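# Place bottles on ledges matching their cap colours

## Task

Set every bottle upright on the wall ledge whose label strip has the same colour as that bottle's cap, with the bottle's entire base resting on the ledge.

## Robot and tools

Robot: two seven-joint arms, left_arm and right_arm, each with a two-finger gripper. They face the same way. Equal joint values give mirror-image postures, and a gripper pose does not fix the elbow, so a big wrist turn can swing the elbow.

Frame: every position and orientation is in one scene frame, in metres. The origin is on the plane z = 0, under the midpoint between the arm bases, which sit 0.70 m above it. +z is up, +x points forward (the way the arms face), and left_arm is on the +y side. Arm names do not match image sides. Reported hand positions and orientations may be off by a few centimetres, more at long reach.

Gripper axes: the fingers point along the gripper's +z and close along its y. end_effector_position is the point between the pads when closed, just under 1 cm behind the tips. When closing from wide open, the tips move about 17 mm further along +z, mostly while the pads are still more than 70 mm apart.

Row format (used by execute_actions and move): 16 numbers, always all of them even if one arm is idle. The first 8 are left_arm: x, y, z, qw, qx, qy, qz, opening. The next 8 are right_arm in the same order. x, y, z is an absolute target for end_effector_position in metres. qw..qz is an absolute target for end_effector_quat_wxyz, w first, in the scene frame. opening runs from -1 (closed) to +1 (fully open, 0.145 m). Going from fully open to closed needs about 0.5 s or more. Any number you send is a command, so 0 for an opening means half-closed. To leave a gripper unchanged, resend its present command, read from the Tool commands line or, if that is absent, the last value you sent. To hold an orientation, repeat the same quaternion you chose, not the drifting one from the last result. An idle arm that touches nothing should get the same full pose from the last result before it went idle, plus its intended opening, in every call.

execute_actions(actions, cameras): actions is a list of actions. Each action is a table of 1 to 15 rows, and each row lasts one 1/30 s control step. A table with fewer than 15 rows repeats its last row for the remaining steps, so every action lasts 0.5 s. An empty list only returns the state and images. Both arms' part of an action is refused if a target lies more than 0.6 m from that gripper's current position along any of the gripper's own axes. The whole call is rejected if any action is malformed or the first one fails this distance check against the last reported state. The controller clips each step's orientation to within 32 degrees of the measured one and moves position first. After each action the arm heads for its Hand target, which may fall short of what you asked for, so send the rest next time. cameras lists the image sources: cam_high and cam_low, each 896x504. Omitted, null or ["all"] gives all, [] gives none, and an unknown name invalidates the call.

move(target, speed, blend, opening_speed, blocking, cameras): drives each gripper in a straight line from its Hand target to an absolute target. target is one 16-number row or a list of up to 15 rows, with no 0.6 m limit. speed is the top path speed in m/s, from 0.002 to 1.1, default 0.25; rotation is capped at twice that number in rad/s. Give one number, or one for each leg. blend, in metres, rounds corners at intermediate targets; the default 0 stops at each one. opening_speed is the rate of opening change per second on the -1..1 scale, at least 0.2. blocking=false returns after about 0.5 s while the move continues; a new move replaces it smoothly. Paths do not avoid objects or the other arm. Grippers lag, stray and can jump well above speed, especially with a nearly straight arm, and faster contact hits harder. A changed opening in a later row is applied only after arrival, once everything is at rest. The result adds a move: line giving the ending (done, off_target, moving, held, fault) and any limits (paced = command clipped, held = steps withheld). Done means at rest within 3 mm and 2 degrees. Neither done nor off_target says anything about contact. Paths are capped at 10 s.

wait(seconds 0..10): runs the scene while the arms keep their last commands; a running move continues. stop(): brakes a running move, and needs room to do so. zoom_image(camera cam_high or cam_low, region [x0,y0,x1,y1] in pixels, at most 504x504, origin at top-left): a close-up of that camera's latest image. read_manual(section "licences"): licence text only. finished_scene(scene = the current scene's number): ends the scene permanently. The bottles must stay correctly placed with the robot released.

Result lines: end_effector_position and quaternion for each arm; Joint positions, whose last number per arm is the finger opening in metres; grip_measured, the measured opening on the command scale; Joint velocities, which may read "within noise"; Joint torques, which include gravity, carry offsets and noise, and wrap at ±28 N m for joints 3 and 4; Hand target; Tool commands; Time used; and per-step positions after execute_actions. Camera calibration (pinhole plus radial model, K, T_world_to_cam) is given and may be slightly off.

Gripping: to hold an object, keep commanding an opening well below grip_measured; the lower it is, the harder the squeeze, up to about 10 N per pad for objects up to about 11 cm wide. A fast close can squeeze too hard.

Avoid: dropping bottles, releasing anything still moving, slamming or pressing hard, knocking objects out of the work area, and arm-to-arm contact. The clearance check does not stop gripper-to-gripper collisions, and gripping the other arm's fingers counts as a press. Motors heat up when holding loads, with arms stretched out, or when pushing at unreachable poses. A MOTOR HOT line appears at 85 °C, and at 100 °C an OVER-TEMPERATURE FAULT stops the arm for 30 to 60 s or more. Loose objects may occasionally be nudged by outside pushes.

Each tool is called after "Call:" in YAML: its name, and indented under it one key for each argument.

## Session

Call:
zoom_image:
  camera: "cam_high"
  region: [420, 190, 690, 420]

Call:
zoom_image:
  camera: "cam_low"
  region: [320, 120, 640, 400]

There is no camera image to zoom into. zoom_image works after the next result that has camera images. Camera images come with the result of a call that names cameras in "cameras".

There is no camera image to zoom into. zoom_image works after the next result that has camera images. Camera images come with the result of a call that names cameras in "cameras".

Call:
execute_actions:
  actions: []

Call:
zoom_image:
  camera: "cam_high"
  region: [420, 190, 690, 420]

Call:
zoom_image:
  camera: "cam_low"
  region: [320, 120, 640, 400]

Scene clock: 0.00 s.
left_arm: end_effector_position=(+0.2239, +0.1828, +0.6144) grip_measured=+1.00 end_effector_quat_wxyz=(-0.319, +0.395, -0.515, +0.691) | right_arm: end_effector_position=(+0.4009, -0.1655, +0.3728) grip_measured=+1.00 end_effector_quat_wxyz=(+0.260, +0.265, +0.837, +0.401)
Joint positions: left_arm=[-1.106 0.942 0.535 2.339 -0.48 -0.199 -0.367 0.145] | right_arm=[0.583 0.619 -0.841 0.925 -1.182 -0.496 -0.047 0.145]
Joint velocities: within noise
Joint torques (N m): no reading
Motor temperatures (°C): left_arm=[20 21 22 20 21 23 21] | right_arm=[20 22 22 19 20 19 21]
Hand target: left_arm +0.2239, +0.1828, +0.6144; -0.319, +0.395, -0.515, +0.691 | right_arm +0.4009, -0.1655, +0.3728; +0.260, +0.265, +0.837, +0.401
Tool commands: left_gripper/opening=+1.0 right_gripper/opening=+1.0

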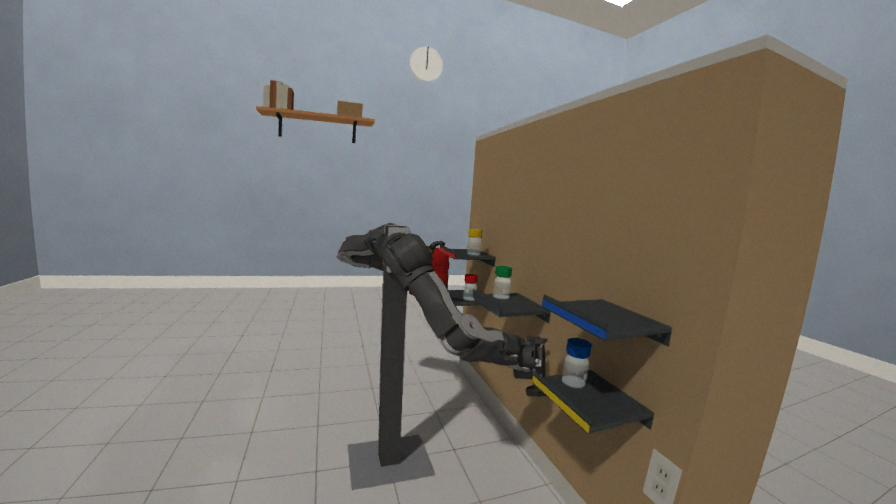

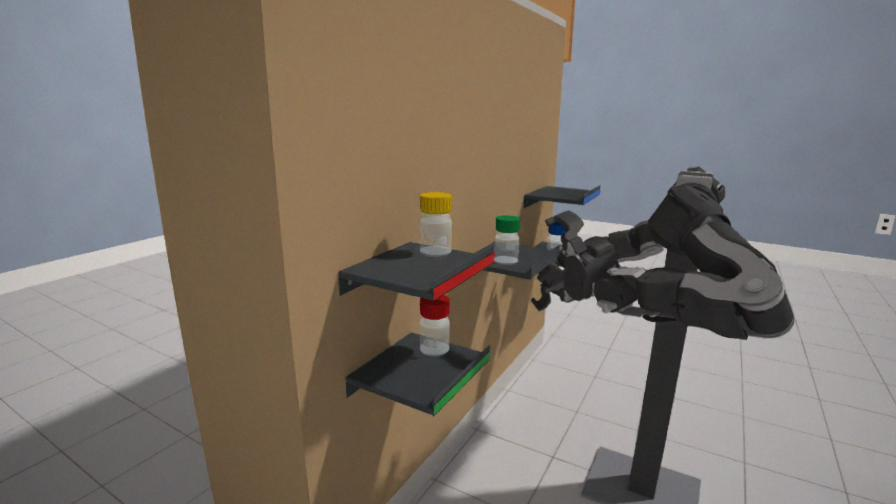

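Scaled by 1.867 from the camera's 896x504 image, which has a finer 1280x720 frame.

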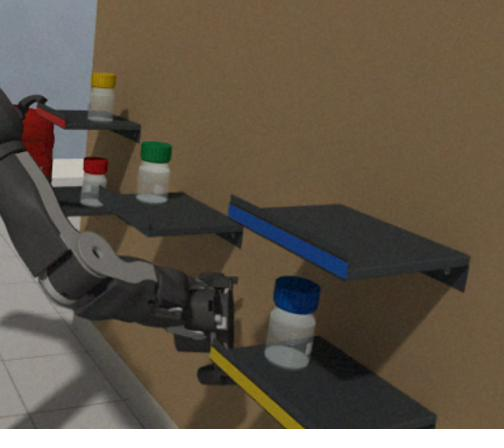

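Scaled by 1.575 from the camera's 896x504 image, which has a finer 1280x720 frame.

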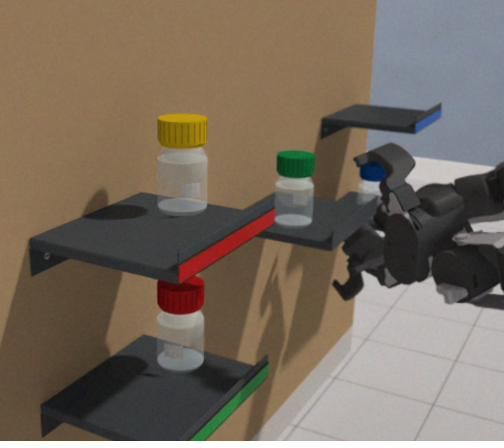

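Call:
move:
  target:
    - [0.25,0.22,0.57,0,0.7071,0,0.7071,0.4,0.29,-0.19,0.42,0,0.7071,0,0.7071,0.4]
    - [0.265,0.331,0.505,0,0.7071,0,0.7071,0.4,0.262,-0.354,0.50,0,0.7071,0,0.7071,0.4]
  speed: 0.25

Call:
zoom_image:
  camera: "cam_high"
  region: [420, 200, 690, 430]

Call:
zoom_image:
  camera: "cam_low"
  region: [320, 140, 640, 420]

Scene clock: 47.27 s.
left_arm: end_effector_position=(+0.2650, +0.3320, +0.5058) grip_measured=+0.40 end_effector_quat_wxyz=(-0.003, +0.707, +0.001, +0.707) | right_arm: end_effector_position=(+0.2622, -0.3560, +0.5023) grip_measured=+0.40 end_effector_quat_wxyz=(+0.004, +0.705, -0.001, +0.710)
Joint positions: left_arm=[-0.72 0.819 0.313 1.748 0.89 -0.371 0.078 0.105] | right_arm=[-0.65 0.724 0.417 1.64 0.863 -0.31 0.264 0.105]
Joint velocities: within noise
Joint torques (N m): left_arm=[1.41 4.76 1.72 3.15 0.23 -0.69 0.22] | right_arm=[0.49 5.13 2.17 2.78 0.35 -0.33 0.15]
Motor temperatures (°C): left_arm=[20 21 23 21 21 23 21] | right_arm=[22 23 22 19 20 19 21]
Hand target: left_arm +0.2650, +0.3310, +0.5050; +0.000, +0.707, +0.000, +0.707 | right_arm +0.2620, -0.3540, +0.5000; +0.000, +0.707, +0.000, +0.707
Off the commanded pose: left_arm 0.001 m, 0 deg | right_arm 0.003 m, 1 deg.
move: done

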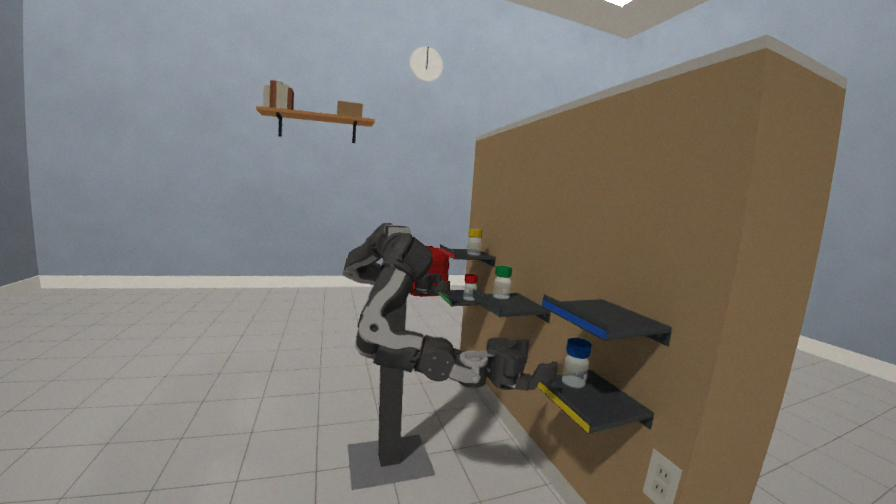

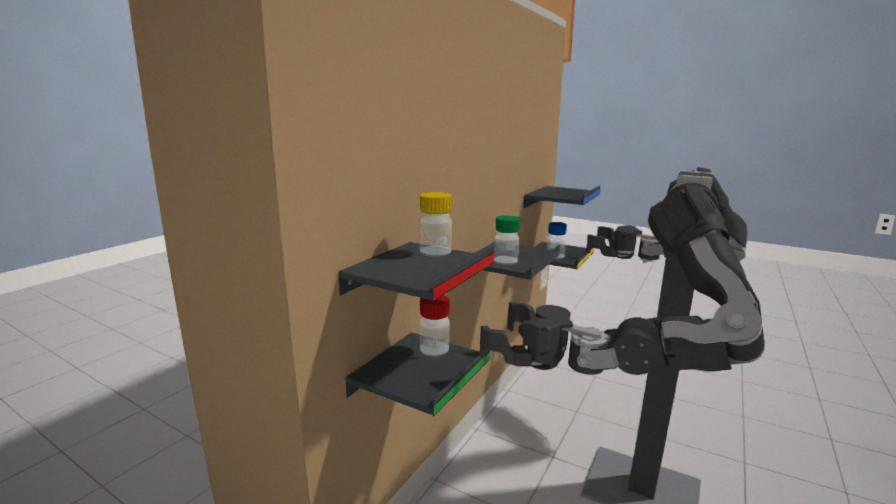

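Scaled by 1.867 from the camera's 896x504 image, which has a finer 1280x720 frame.

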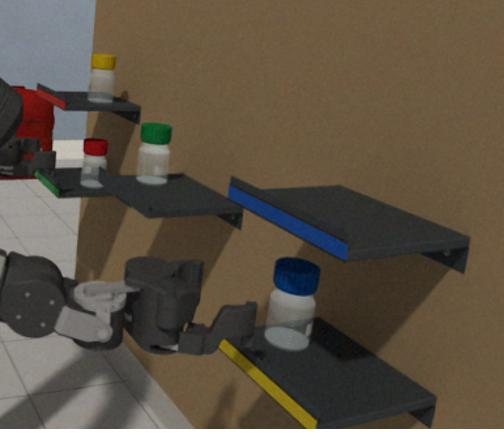

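Scaled by 1.575 from the camera's 896x504 image, which has a finer 1280x720 frame.

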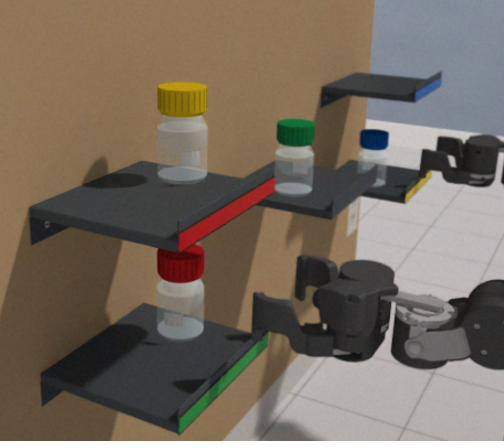

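Call:
move:
  target:
    - [0.391,0.332,0.495,0,0.7071,0,0.7071,0.4,0.376,-0.354,0.494,0,0.7071,0,0.7071,0.4]
    - [0.391,0.332,0.495,0,0.7071,0,0.7071,-0.6,0.376,-0.354,0.494,0,0.7071,0,0.7071,-0.6]
    - [0.391,0.332,0.528,0,0.7071,0,0.7071,-0.6,0.376,-0.354,0.528,0,0.7071,0,0.7071,-0.6]
    - [0.255,0.34,0.532,0,0.7071,0,0.7071,-0.6,0.255,-0.36,0.532,0,0.7071,0,0.7071,-0.6]
  speed: [0.15,0.1,0.1,0.15]

Scene clock: 60.83 s.
left_arm: end_effector_position=(+0.2543, +0.3409, +0.5281) grip_measured=-0.29 end_effector_quat_wxyz=(-0.001, +0.713, +0.002, +0.701) | right_arm: end_effector_position=(+0.2546, -0.3597, +0.5271) grip_measured=-0.26 end_effector_quat_wxyz=(-0.001, +0.714, -0.002, +0.700)
Joint positions: left_arm=[-0.83 0.794 0.494 1.831 0.938 -0.274 0.139 0.054] | right_arm=[-0.722 0.702 0.575 1.747 0.892 -0.168 0.304 0.056]
Joint velocities: within noise
Joint torques (N m): left_arm=[1.2 4.07 3.28 4.23 0.26 -0.9 0.22] | right_arm=[0.88 4.47 5.09 3.43 0.38 -0.7 0.18]
Motor temperatures (°C): left_arm=[20 22 23 22 21 24 21] | right_arm=[21 23 22 20 20 19 21]
Hand target: left_arm +0.2550, +0.3400, +0.5320; +0.000, +0.707, +0.000, +0.707 | right_arm +0.2550, -0.3600, +0.5320; +0.000, +0.707, +0.000, +0.707
Off the commanded pose: left_arm 0.004 m, 1 deg | right_arm 0.005 m, 1 deg.
move: off_target (left_arm, right_arm); target 2's new opening was sent with left_arm's hand 0.004 m and 1 deg from that target

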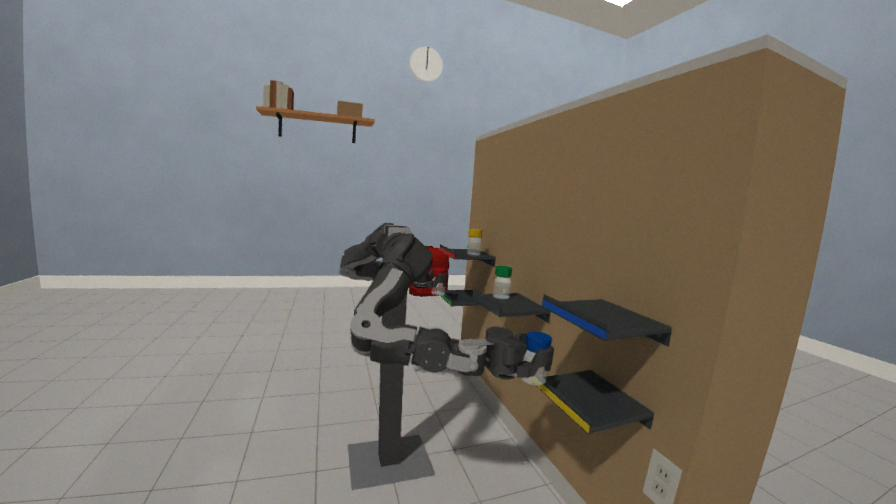

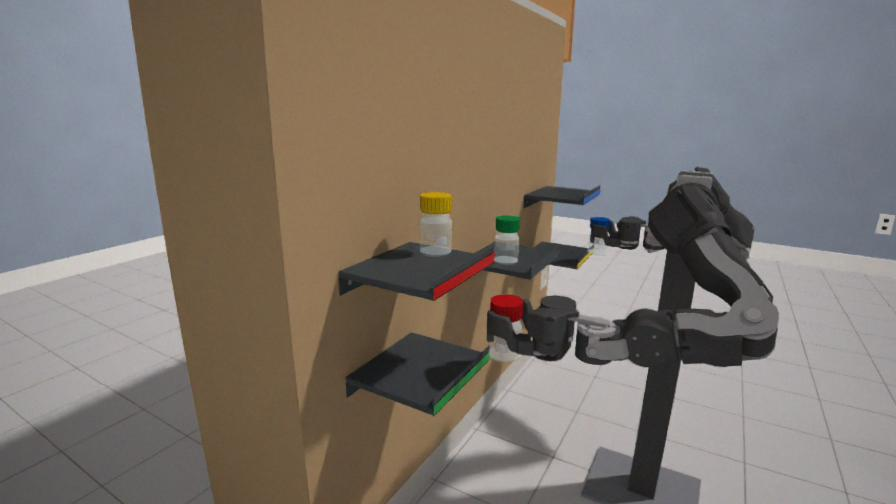

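Call:
move:
  target:
    - [0.255,0.44,0.65,0,0.7071,0,0.7071,-0.6,0.255,-0.39,0.65,0,0.7071,0,0.7071,-0.6]
    - [0.265,0.446,0.735,0,0.7071,0,0.7071,-0.6,0.265,-0.40,0.735,0,0.7071,0,0.7071,-0.6]
    - [0.386,0.446,0.735,0,0.7071,0,0.7071,-0.6,0.378,-0.40,0.735,0,0.7071,0,0.7071,-0.6]
    - [0.386,0.446,0.696,0,0.7071,0,0.7071,-0.6,0.378,-0.40,0.696,0,0.7071,0,0.7071,-0.6]
    - [0.386,0.446,0.686,0,0.7071,0,0.7071,-0.6,0.378,-0.40,0.686,0,0.7071,0,0.7071,-0.6]
  speed: [0.2,0.2,0.16,0.1,0.04]
  blend: [0.03,0.01,0,0,0]

Call:
zoom_image:
  camera: "cam_high"
  region: [420, 200, 690, 430]

Call:
zoom_image:
  camera: "cam_low"
  region: [320, 140, 640, 420]

Scene clock: 79.17 s.
left_arm: end_effector_position=(+0.3865, +0.4443, +0.6934) grip_measured=-0.29 end_effector_quat_wxyz=(-0.006, +0.703, -0.009, +0.711) | right_arm: end_effector_position=(+0.3777, -0.3995, +0.6890) grip_measured=-0.26 end_effector_quat_wxyz=(+0.005, +0.705, +0.007, +0.709)
Joint positions: left_arm=[-1.406 1.663 1.357 1.139 1.588 -0.056 0.347 0.054] | right_arm=[-1.011 1.571 0.971 1.448 1.561 -0.047 0.124 0.056]
Joint velocities: within noise
Joint torques (N m): left_arm=[4.55 1.38 1.58 0.34 0.27 -0.24 -0.12] | right_arm=[2.91 4.68 4.25 0.4 0.19 -0.36 -0.18]
Motor temperatures (°C): left_arm=[20 22 24 22 21 25 21] | right_arm=[21 23 23 20 20 20 21]
Hand target: left_arm +0.3858, +0.4459, +0.6862; -0.008, +0.712, -0.006, +0.702 | right_arm +0.3778, -0.4000, +0.6861; +0.007, +0.709, +0.005, +0.706
Off the commanded pose: left_arm 0.008 m, 1 deg | right_arm 0.003 m, 1 deg.
joint read past its limit (left arm) — joint 5 (forearm roll), upper limit.
joint read past its limit (right arm) — joint 5 (forearm roll), upper limit.
joint sent to its limit (left arm) — joint 1 (shoulder pitch), lower limit; joint 5 (forearm roll), upper limit. The joint targets still meet the commanded pose.
joint sent to its limit (right arm) — joint 5 (forearm roll), upper limit. The joint targets still meet the commanded pose.
move: off_target (left_arm)

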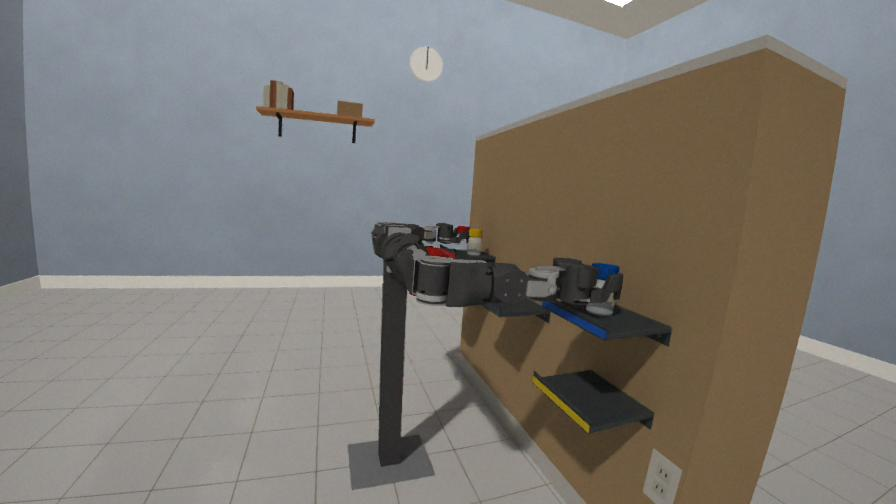

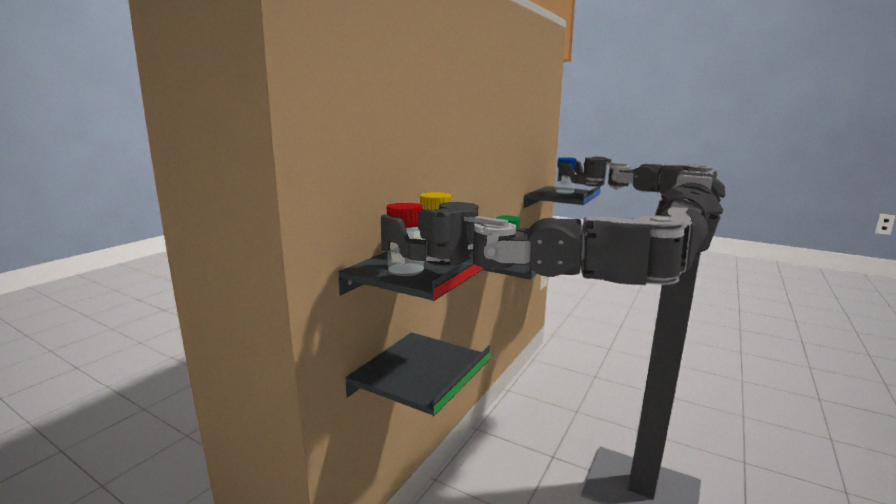

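Scaled by 1.867 from the camera's 896x504 image, which has a finer 1280x720 frame.

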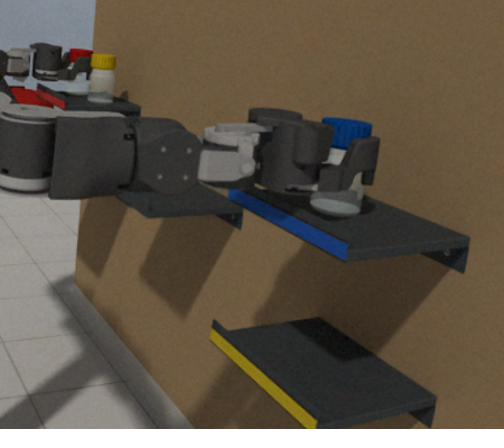

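Scaled by 1.575 from the camera's 896x504 image, which has a finer 1280x720 frame.

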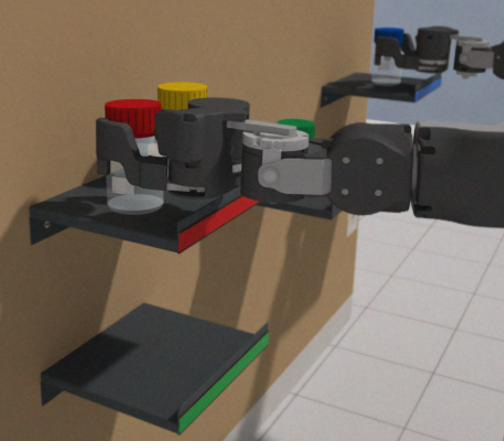

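Call:
move:
  target:
    - [0.386,0.4455,0.691,0,0.7071,0,0.7071,0.1,0.378,-0.40,0.688,0,0.7071,0,0.7071,0.2]
    - [0.29,0.446,0.70,0,0.7071,0,0.7071,0.1,0.29,-0.40,0.695,0,0.7071,0,0.7071,0.3]
    - [0.15,0.38,0.33,0.046,0.951,-0.2,0.232,0.3,0.15,-0.38,0.33,-0.046,0.951,0.2,0.232,0.3]
    - [0.10,0.30,0.16,0,0.98,-0.1,0.17,0.3,0.10,-0.30,0.16,0,0.98,0.1,0.17,0.3]
  speed: [0.06,0.16,0.35,0.3]
  blend: [0,0,0.03,0]
  opening_speed: 1.2

Call:
zoom_image:
  camera: "cam_low"
  region: [320, 140, 640, 420]

Scene clock: 109.80 s.
left_arm: end_effector_position=(+0.1008, +0.3014, +0.1604) grip_measured=+0.30 end_effector_quat_wxyz=(-0.002, +0.980, -0.099, +0.171) | right_arm: end_effector_position=(+0.0999, -0.3007, +0.1602) grip_measured=+0.30 end_effector_quat_wxyz=(+0.000, +0.981, +0.099, +0.169)
Joint positions: left_arm=[-0.171 0.534 -0.47 0.62 0.474 -0.002 0.222 0.098] | right_arm=[-0.162 0.549 -0.53 0.621 0.529 -0.007 0.211 0.098]
Joint velocities: within noise
Joint torques (N m): left_arm=[0.51 4.44 0.14 1.5 0.16 -0.27 0.2] | right_arm=[0.41 4.36 0.64 1.2 0.08 -0.23 -0.04]
Motor temperatures (°C): left_arm=[21 21 24 21 21 24 21] | right_arm=[21 23 23 19 20 20 21]
Hand target: left_arm +0.1000, +0.3001, +0.1600; +0.000, +0.980, -0.100, +0.170 | right_arm +0.1000, -0.2998, +0.1600; +0.000, +0.980, +0.100, +0.170
Off the commanded pose: left_arm 0.002 m, 0 deg | right_arm 0.001 m, 0 deg.
move: done; blend cut to 0 m at target 3; target 3's new opening was sent with left_arm's hand 0.011 m and 11 deg from that target

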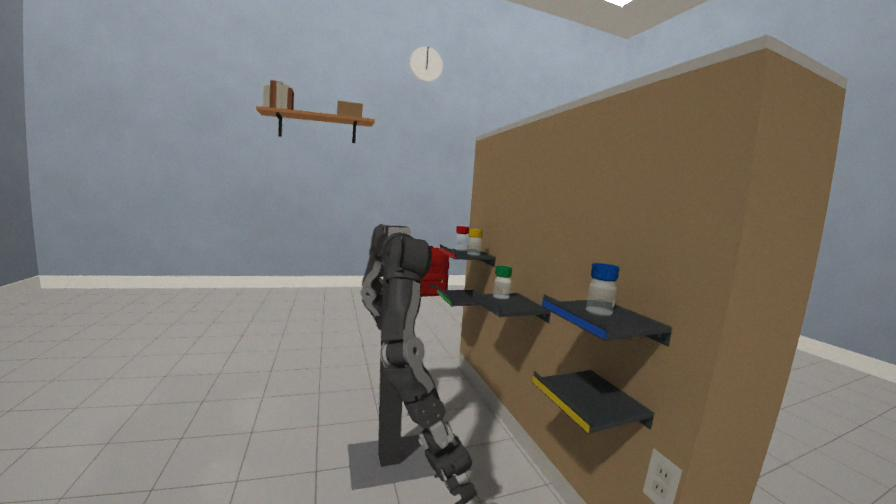

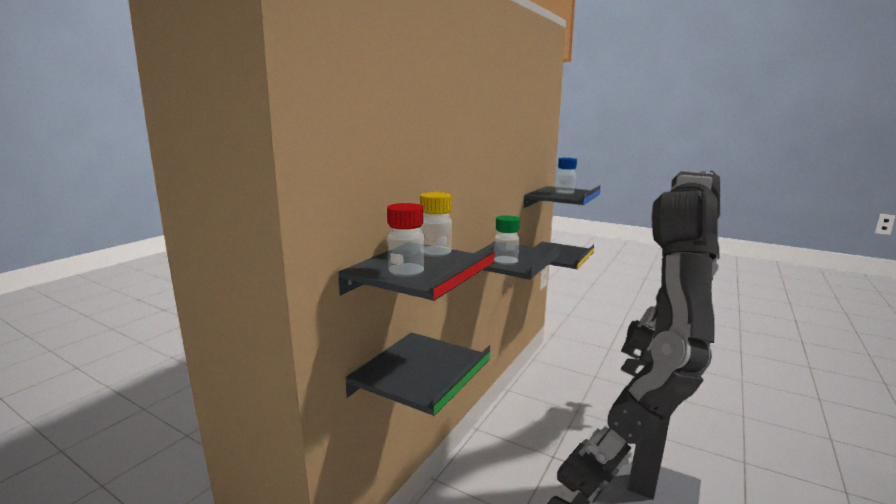

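Scaled by 1.575 from the camera's 896x504 image, which has a finer 1280x720 frame.

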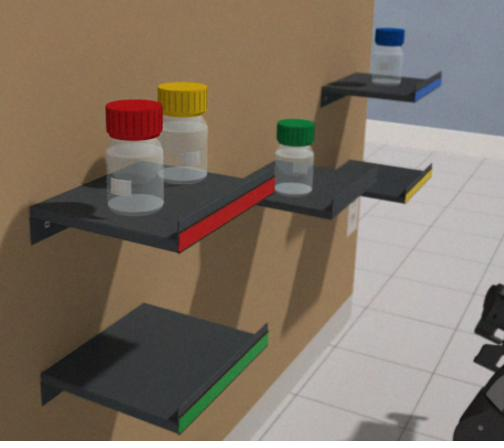

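Call:
move:
  target:
    - [0.25,0.24,0.32,0,0.9239,0,0.3827,0.4,0.10,-0.30,0.16,0,0.98,0.1,0.17,0.3]
    - [0.27,0.2,0.48,0.1228,0.6964,-0.1228,0.6964,0.4,0.10,-0.30,0.16,0,0.98,0.1,0.17,0.3]
    - [0.283,0.115,0.588,0.2418,0.6645,-0.2418,0.6645,0.4,0.10,-0.30,0.16,0,0.98,0.1,0.17,0.3]
    - [0.377,0.037,0.584,0.2418,0.6645,-0.2418,0.6645,0.4,0.10,-0.30,0.16,0,0.98,0.1,0.17,0.3]
    - [0.377,0.037,0.584,0.2418,0.6645,-0.2418,0.6645,-0.6,0.10,-0.30,0.16,0,0.98,0.1,0.17,0.3]
    - [0.377,0.037,0.626,0.2418,0.6645,-0.2418,0.6645,-0.6,0.10,-0.30,0.16,0,0.98,0.1,0.17,0.3]
  speed: [0.35,0.35,0.3,0.16,0.1,0.12]
  blend: [0.04,0.04,0.0,0,0,0]

Call:
zoom_image:
  camera: "cam_low"
  region: [320, 140, 640, 420]

Scene clock: 129.43 s.
left_arm: end_effector_position=(+0.3769, +0.0368, +0.6245) grip_measured=-0.29 end_effector_quat_wxyz=(+0.241, +0.666, -0.245, +0.662) | right_arm: end_effector_position=(+0.0999, -0.3007, +0.1602) grip_measured=+0.30 end_effector_quat_wxyz=(+0.000, +0.981, +0.099, +0.169)
Joint positions: left_arm=[0.538 0.512 -0.519 1.851 0.755 0.458 0.045 0.054] | right_arm=[-0.162 0.549 -0.53 0.621 0.529 -0.007 0.211 0.098]
Joint velocities: within noise
Joint torques (N m): left_arm=[7.11 0.46 2.56 4.29 0.18 -0.8 -0.04] | right_arm=[0.28 4.23 0.64 0.99 0.11 -0.23 -0.02]
Motor temperatures (°C): left_arm=[21 22 23 21 21 24 21] | right_arm=[21 23 23 19 20 20 21]
Hand target: left_arm +0.3770, +0.0370, +0.6261; +0.242, +0.664, -0.242, +0.665 | right_arm +0.1000, -0.2998, +0.1600; +0.000, +0.980, +0.100, +0.170
Off the commanded pose: left_arm 0.002 m, 1 deg | right_arm 0.001 m, 0 deg.
move: done; target 5's new opening was sent with left_arm's hand 0.004 m and 1 deg from that target

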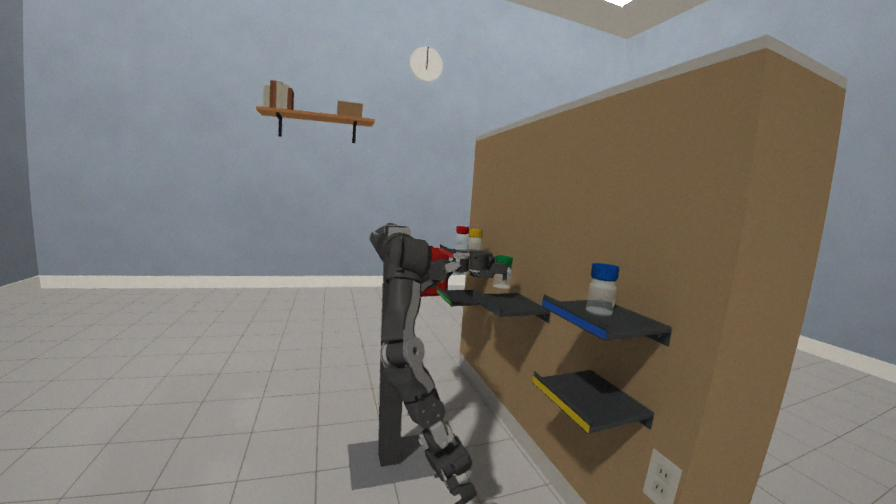

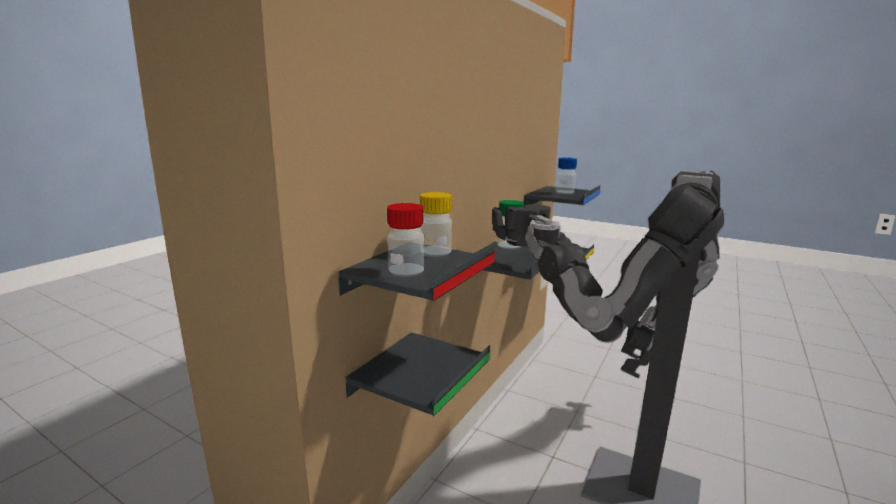

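Scaled by 1.575 from the camera's 896x504 image, which has a finer 1280x720 frame.

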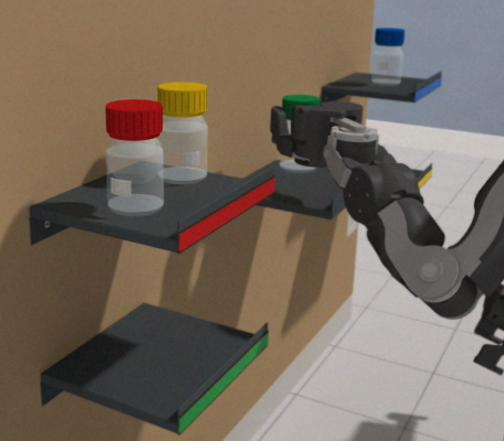

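Call:
move:
  target:
    - [0.29,0.11,0.63,0.2418,0.6645,-0.2418,0.6645,-0.6,0.10,-0.30,0.16,0,0.98,0.1,0.17,0.3]
    - [0.26,0.2,0.58,0.1228,0.6964,-0.1228,0.6964,-0.6,0.10,-0.30,0.16,0,0.98,0.1,0.17,0.3]
    - [0.26,0.40,0.535,0,0.7071,0,0.7071,-0.6,0.10,-0.30,0.16,0,0.98,0.1,0.17,0.3]
    - [0.385,0.40,0.535,0,0.7071,0,0.7071,-0.6,0.10,-0.30,0.16,0,0.98,0.1,0.17,0.3]
    - [0.385,0.40,0.503,0,0.7071,0,0.7071,-0.6,0.10,-0.30,0.16,0,0.98,0.1,0.17,0.3]
    - [0.385,0.40,0.491,0,0.7071,0,0.7071,-0.6,0.10,-0.30,0.16,0,0.98,0.1,0.17,0.3]
  speed: [0.18,0.25,0.25,0.18,0.12,0.04]
  blend: [0.02,0.03,0,0,0,0]

Call:
zoom_image:
  camera: "cam_low"
  region: [320, 140, 640, 420]

Scene clock: 145.73 s.
left_arm: end_effector_position=(+0.3854, +0.4020, +0.4970) grip_measured=-0.29 end_effector_quat_wxyz=(-0.005, +0.702, -0.002, +0.712) | right_arm: end_effector_position=(+0.0999, -0.3007, +0.1602) grip_measured=+0.30 end_effector_quat_wxyz=(+0.000, +0.981, +0.099, +0.169)
Joint positions: left_arm=[0.22 0.737 0.107 0.934 0.696 -0.218 0.488 0.054] | right_arm=[-0.162 0.549 -0.53 0.621 0.529 -0.007 0.211 0.098]
Joint velocities: within noise
Joint torques (N m): left_arm=[5.71 5.79 0.7 2.93 0.38 -0.39 0.18] | right_arm=[0.38 4.31 0.65 1.09 0.1 -0.23 -0.03]
Motor temperatures (°C): left_arm=[22 22 24 22 21 24 21] | right_arm=[21 23 22 19 20 20 21]
Hand target: left_arm +0.3850, +0.3999, +0.4911; +0.000, +0.707, +0.000, +0.707 | right_arm +0.1000, -0.2998, +0.1600; +0.000, +0.980, +0.100, +0.170
Off the commanded pose: left_arm 0.006 m, 1 deg | right_arm 0.001 m, 0 deg.
move: off_target (left_arm)

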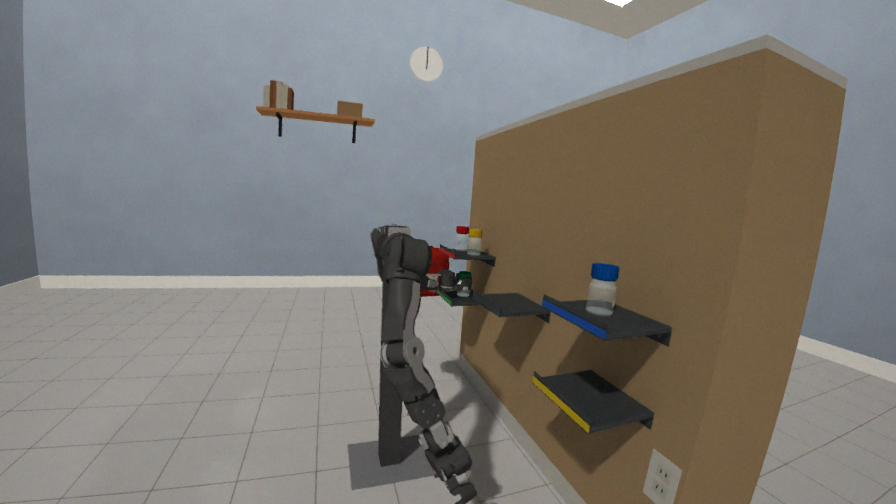

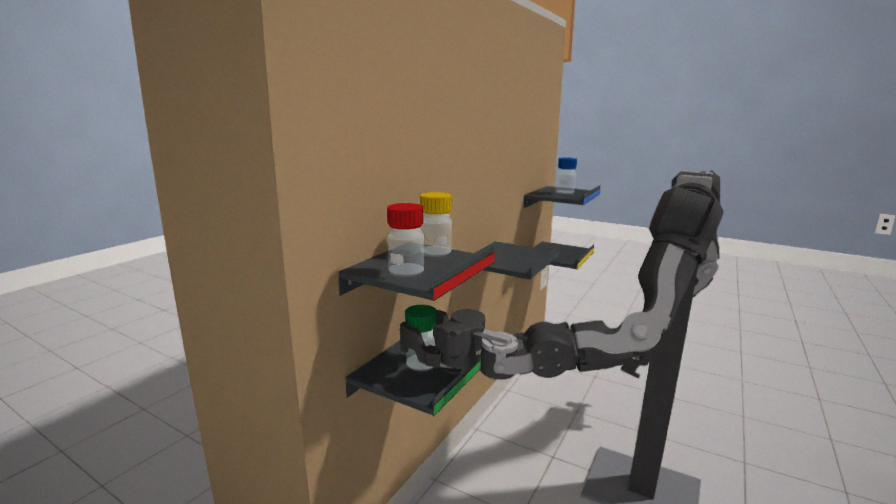

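Scaled by 1.575 from the camera's 896x504 image, which has a finer 1280x720 frame.

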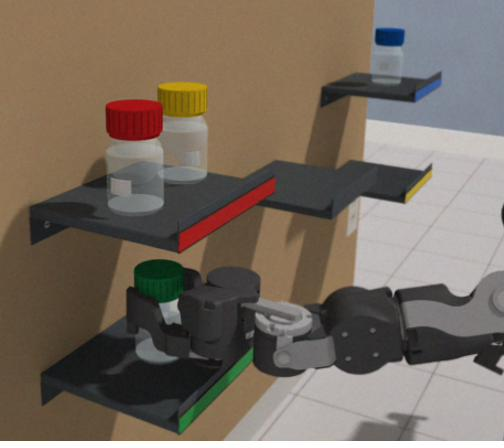

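Call:
move:
  target:
    - [0.385,0.401,0.494,0,0.7071,0,0.7071,0.2,0.10,-0.30,0.16,0,0.98,0.1,0.17,0.3]
    - [0.285,0.39,0.51,0,0.7071,0,0.7071,0.2,0.10,-0.30,0.16,0,0.98,0.1,0.17,0.3]
    - [0.26,0.33,0.63,0,0.7071,0,0.7071,0.2,0.10,-0.30,0.16,0,0.98,0.1,0.17,0.3]
    - [0.28,0.33,0.69,0,0.7071,0,0.7071,0.2,0.10,-0.30,0.16,0,0.98,0.1,0.17,0.3]
    - [0.390,0.330,0.689,0,0.7071,0,0.7071,0.2,0.10,-0.30,0.16,0,0.98,0.1,0.17,0.3]
  speed: [0.06,0.2,0.25,0.2,0.15]
  blend: [0,0.03,0.02,0,0]
  opening_speed: 1.2

Call:
zoom_image:
  camera: "cam_low"
  region: [320, 140, 640, 420]

Call:
zoom_image:
  camera: "cam_high"
  region: [420, 210, 560, 310]

Scene clock: 170.50 s.
left_arm: end_effector_position=(+0.3904, +0.3280, +0.6903) grip_measured=+0.20 end_effector_quat_wxyz=(+0.001, +0.705, -0.004, +0.709) | right_arm: end_effector_position=(+0.0999, -0.3007, +0.1602) grip_measured=+0.30 end_effector_quat_wxyz=(+0.000, +0.981, +0.099, +0.169)
Joint positions: left_arm=[-1.233 1.648 1.177 1.703 1.584 -0.064 -0.197 0.09] | right_arm=[-0.162 0.549 -0.53 0.621 0.529 -0.007 0.211 0.098]
Joint velocities: within noise
Joint torques (N m): left_arm=[4.73 1.96 4.1 0.05 0.1 -0.54 -0.01] | right_arm=[0.59 4.34 0.62 1.13 0.09 -0.23 -0.04]
Motor temperatures (°C): left_arm=[22 23 24 22 21 24 21] | right_arm=[20 23 22 19 20 20 21]
Hand target: left_arm +0.3900, +0.3300, +0.6890; +0.000, +0.707, +0.000, +0.707 | right_arm +0.1000, -0.2998, +0.1600; +0.000, +0.980, +0.100, +0.170
Off the commanded pose: left_arm 0.002 m, 1 deg | right_arm 0.001 m, 0 deg.
joint sent to its limit (left arm) — joint 5 (forearm roll), upper limit. The joint targets still meet the commanded pose.
move: done

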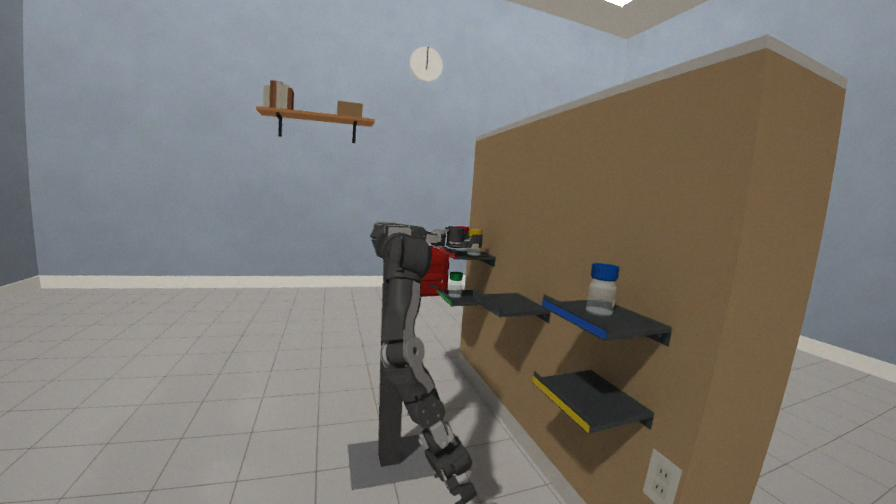

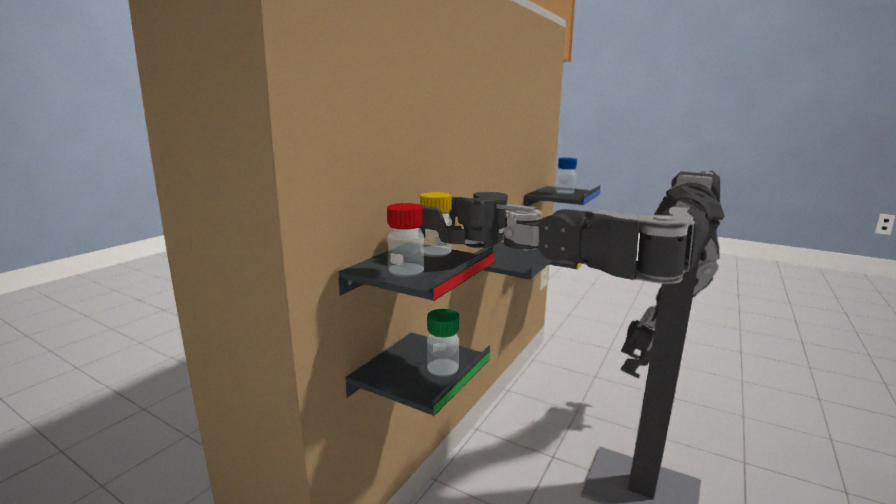

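Scaled by 1.575 from the camera's 896x504 image, which has a finer 1280x720 frame.

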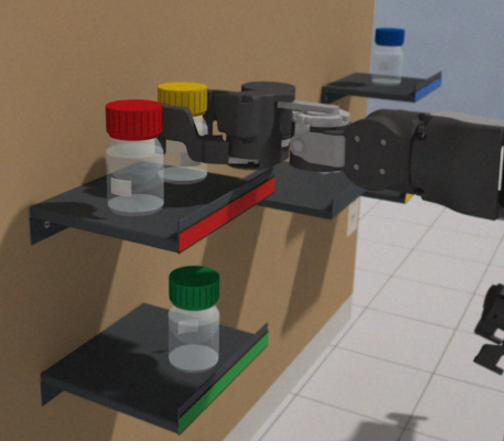

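Scaled by 3.600 from the camera's 896x504 image, which has a finer 1280x720 frame.

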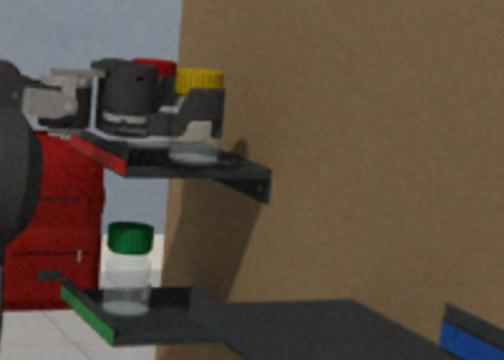

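Call:
move:
  target:
    - [0.390,0.329,0.689,0,0.7071,0,0.7071,-0.6,0.10,-0.30,0.16,0,0.98,0.1,0.17,0.3]
    - [0.39,0.33,0.735,0,0.7071,0,0.7071,-0.6,0.10,-0.30,0.16,0,0.98,0.1,0.17,0.3]
    - [0.275,0.315,0.745,0.03,0.7065,-0.03,0.7065,-0.6,0.10,-0.30,0.16,0,0.98,0.1,0.17,0.3]
    - [0.265,0.20,0.69,0.1228,0.6964,-0.1228,0.6964,-0.6,0.10,-0.30,0.16,0,0.98,0.1,0.17,0.3]
    - [0.29,0.085,0.64,0.2418,0.6645,-0.2418,0.6645,-0.6,0.10,-0.30,0.16,0,0.98,0.1,0.17,0.3]
  speed: [0.1,0.12,0.18,0.25,0.2]
  blend: [0,0,0.03,0.04,0]

Call:
zoom_image:
  camera: "cam_low"
  region: [320, 140, 640, 420]

Scene clock: 186.93 s.
left_arm: end_effector_position=(+0.2894, +0.0847, +0.6376) grip_measured=-0.24 end_effector_quat_wxyz=(+0.242, +0.668, -0.244, +0.660) | right_arm: end_effector_position=(+0.0999, -0.3007, +0.1602) grip_measured=+0.30 end_effector_quat_wxyz=(+0.000, +0.981, +0.099, +0.169)
Joint positions: left_arm=[-1.225 1.879 0.824 2.301 1.369 -0.365 -0.337 0.058] | right_arm=[-0.162 0.549 -0.53 0.621 0.529 -0.007 0.211 0.098]
Joint velocities: within noise
Joint torques (N m): left_arm=[4.95 1.57 2.93 1.11 -0.14 -0.95 -0.01] | right_arm=[0.46 4.44 0.59 1.05 0.11 -0.22 0]
Motor temperatures (°C): left_arm=[22 22 25 21 21 24 21] | right_arm=[20 23 22 19 20 20 21]
Hand target: left_arm +0.2900, +0.0850, +0.6400; +0.242, +0.664, -0.242, +0.664 | right_arm +0.1000, -0.2998, +0.1600; +0.000, +0.980, +0.100, +0.170
Off the commanded pose: left_arm 0.002 m, 1 deg | right_arm 0.001 m, 0 deg.
move: done

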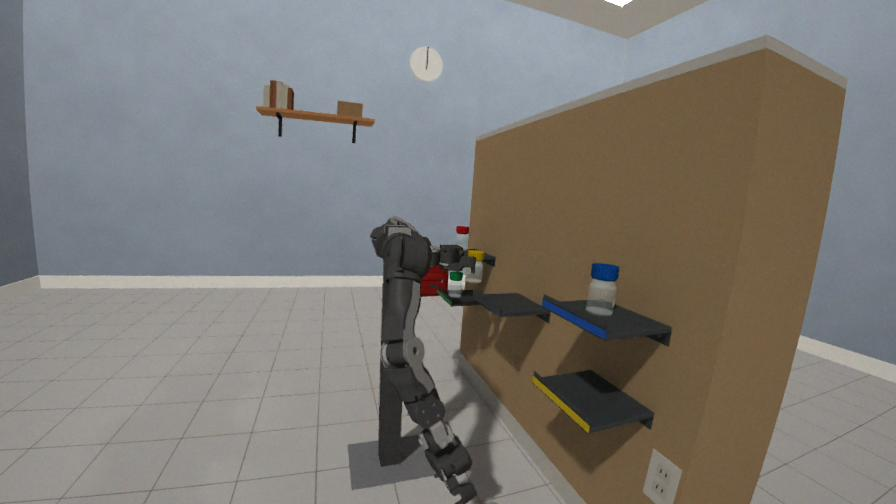

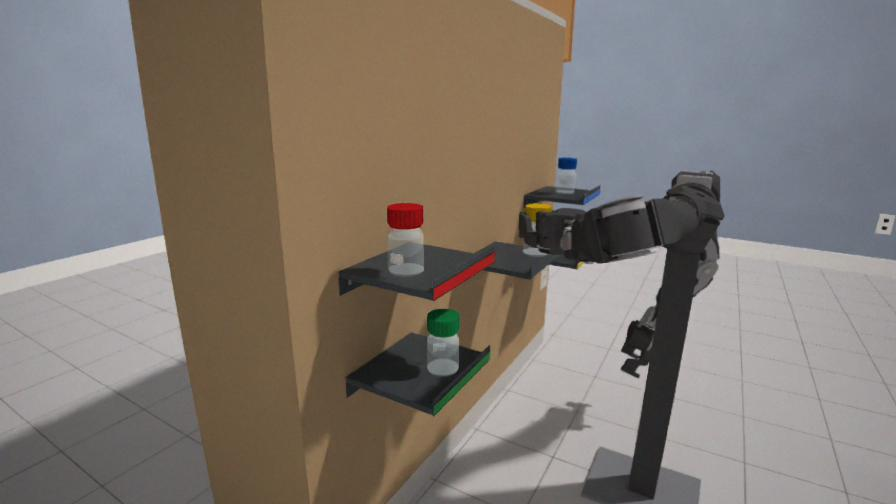

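Scaled by 1.575 from the camera's 896x504 image, which has a finer 1280x720 frame.

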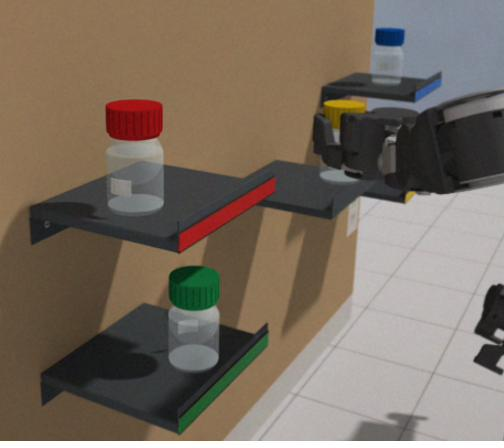

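Call:
move:
  target:
    - [0.265,0.20,0.68,0.1228,0.6964,-0.1228,0.6964,-0.6,0.10,-0.30,0.16,0,0.98,0.1,0.17,0.3]
    - [0.258,0.31,0.70,0,0.7071,0,0.7071,-0.6,0.10,-0.30,0.16,0,0.98,0.1,0.17,0.3]
    - [0.255,0.38,0.60,0,0.7071,0,0.7071,-0.6,0.10,-0.30,0.16,0,0.98,0.1,0.17,0.3]
    - [0.25,0.42,0.52,0,0.7071,0,0.7071,-0.6,0.10,-0.30,0.16,0,0.98,0.1,0.17,0.3]
    - [0.23,0.42,0.43,0,0.7071,0,0.7071,-0.6,0.10,-0.30,0.16,0,0.98,0.1,0.17,0.3]
  speed: 0.2
  blend: [0.03,0.03,0.03,0.03,0]
  cameras: ["cam_low"]

Scene clock: 222.93 s.
left_arm: end_effector_position=(+0.2295, +0.4197, +0.4273) grip_measured=-0.24 end_effector_quat_wxyz=(+0.001, +0.711, +0.003, +0.703) | right_arm: end_effector_position=(+0.0999, -0.3007, +0.1602) grip_measured=+0.30 end_effector_quat_wxyz=(+0.000, +0.981, +0.099, +0.169)
Joint positions: left_arm=[-0.445 0.75 0.275 0.998 1.031 -0.588 0.704 0.058] | right_arm=[-0.162 0.549 -0.53 0.621 0.529 -0.007 0.211 0.098]
Joint velocities: within noise
Joint torques (N m): left_arm=[1.23 7.05 2.7 2.93 0.48 -0.73 0.2] | right_arm=[0.44 4.44 0.65 1.05 0.11 -0.22 -0.02]
Motor temperatures (°C): left_arm=[22 22 25 21 21 25 21] | right_arm=[20 24 22 19 20 20 21]
Hand target: left_arm +0.2300, +0.4200, +0.4300; +0.000, +0.707, +0.000, +0.707 | right_arm +0.1000, -0.2998, +0.1600; +0.000, +0.980, +0.100, +0.170
Off the commanded pose: left_arm 0.003 m, 1 deg | right_arm 0.001 m, 0 deg.
move: done
Images, in order (width x height): cam_low 896x504.

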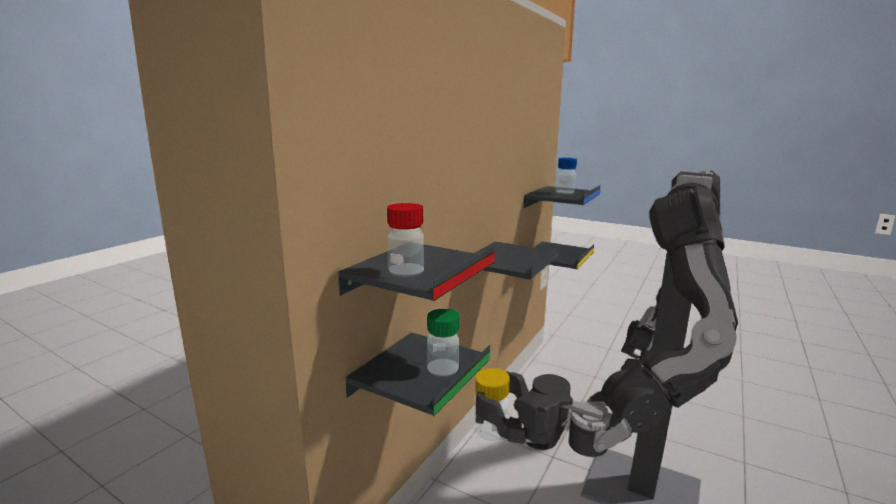

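Call:
move:
  target:
    - [0.25,0.25,0.53,0.1228,0.6964,-0.1228,0.6964,-0.6,0.10,-0.30,0.16,0,0.98,0.1,0.17,0.3]
    - [0.26,0.17,0.62,0.1835,0.6829,-0.1835,0.6829,-0.6,0.10,-0.30,0.16,0,0.98,0.1,0.17,0.3]
    - [0.29,0.093,0.635,0.2418,0.6645,-0.2418,0.6645,-0.6,0.10,-0.30,0.16,0,0.98,0.1,0.17,0.3]
    - [0.386,0.01,0.632,0.2418,0.6645,-0.2418,0.6645,-0.6,0.10,-0.30,0.16,0,0.98,0.1,0.17,0.3]
    - [0.386,0.01,0.594,0.2418,0.6645,-0.2418,0.6645,-0.6,0.10,-0.30,0.16,0,0.98,0.1,0.17,0.3]
    - [0.386,0.01,0.584,0.2418,0.6645,-0.2418,0.6645,-0.6,0.10,-0.30,0.16,0,0.98,0.1,0.17,0.3]
  speed: [0.25,0.25,0.2,0.18,0.12,0.04]
  blend: [0.03,0.02,0.01,0,0,0]

Call:
zoom_image:
  camera: "cam_low"
  region: [400, 160, 640, 320]

Scene clock: 244.90 s.
left_arm: end_effector_position=(+0.3867, +0.0109, +0.5889) grip_measured=-0.24 end_effector_quat_wxyz=(+0.241, +0.661, -0.240, +0.669) | right_arm: end_effector_position=(+0.0999, -0.3007, +0.1602) grip_measured=+0.30 end_effector_quat_wxyz=(+0.000, +0.981, +0.099, +0.169)
Joint positions: left_arm=[0.586 0.494 -0.748 1.713 0.752 0.23 -0.053 0.058] | right_arm=[-0.162 0.549 -0.53 0.621 0.529 -0.007 0.211 0.098]
Joint velocities: within noise
Joint torques (N m): left_arm=[6.84 0.67 1.22 2.91 0.1 -0.64 0.21] | right_arm=[0.28 4.29 0.72 1.13 0.1 -0.24 -0.04]
Motor temperatures (°C): left_arm=[21 24 25 21 21 25 21] | right_arm=[20 24 22 19 20 20 21]
Hand target: left_arm +0.3860, +0.0100, +0.5840; +0.242, +0.665, -0.242, +0.664 | right_arm +0.1000, -0.2998, +0.1600; +0.000, +0.980, +0.100, +0.170
Off the commanded pose: left_arm 0.005 m, 1 deg | right_arm 0.001 m, 0 deg.
move: off_target (left_arm)

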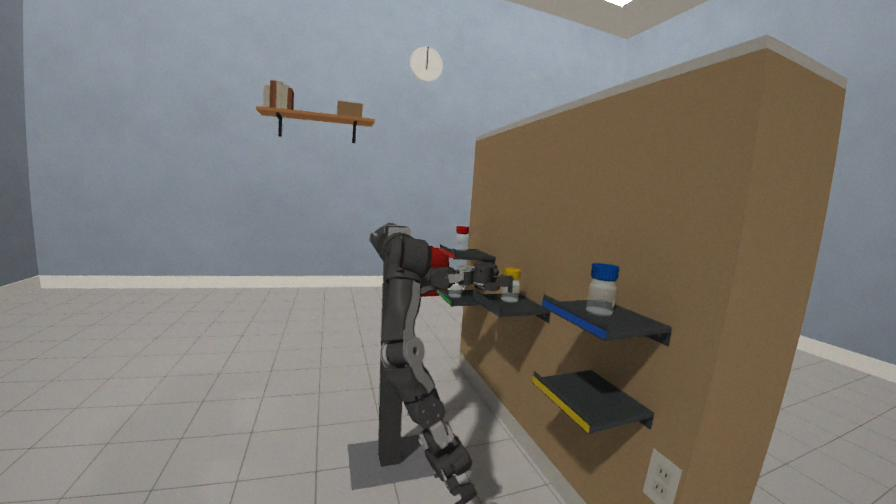

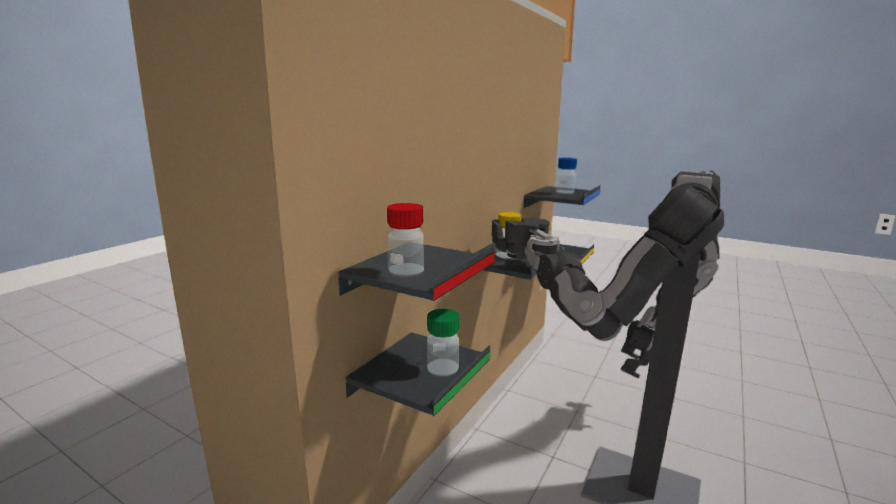

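Scaled by 2.100 from the camera's 896x504 image, which has a finer 1280x720 frame.

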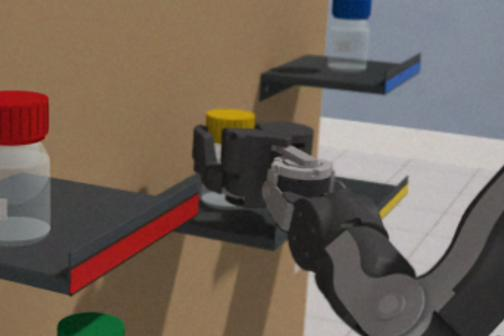

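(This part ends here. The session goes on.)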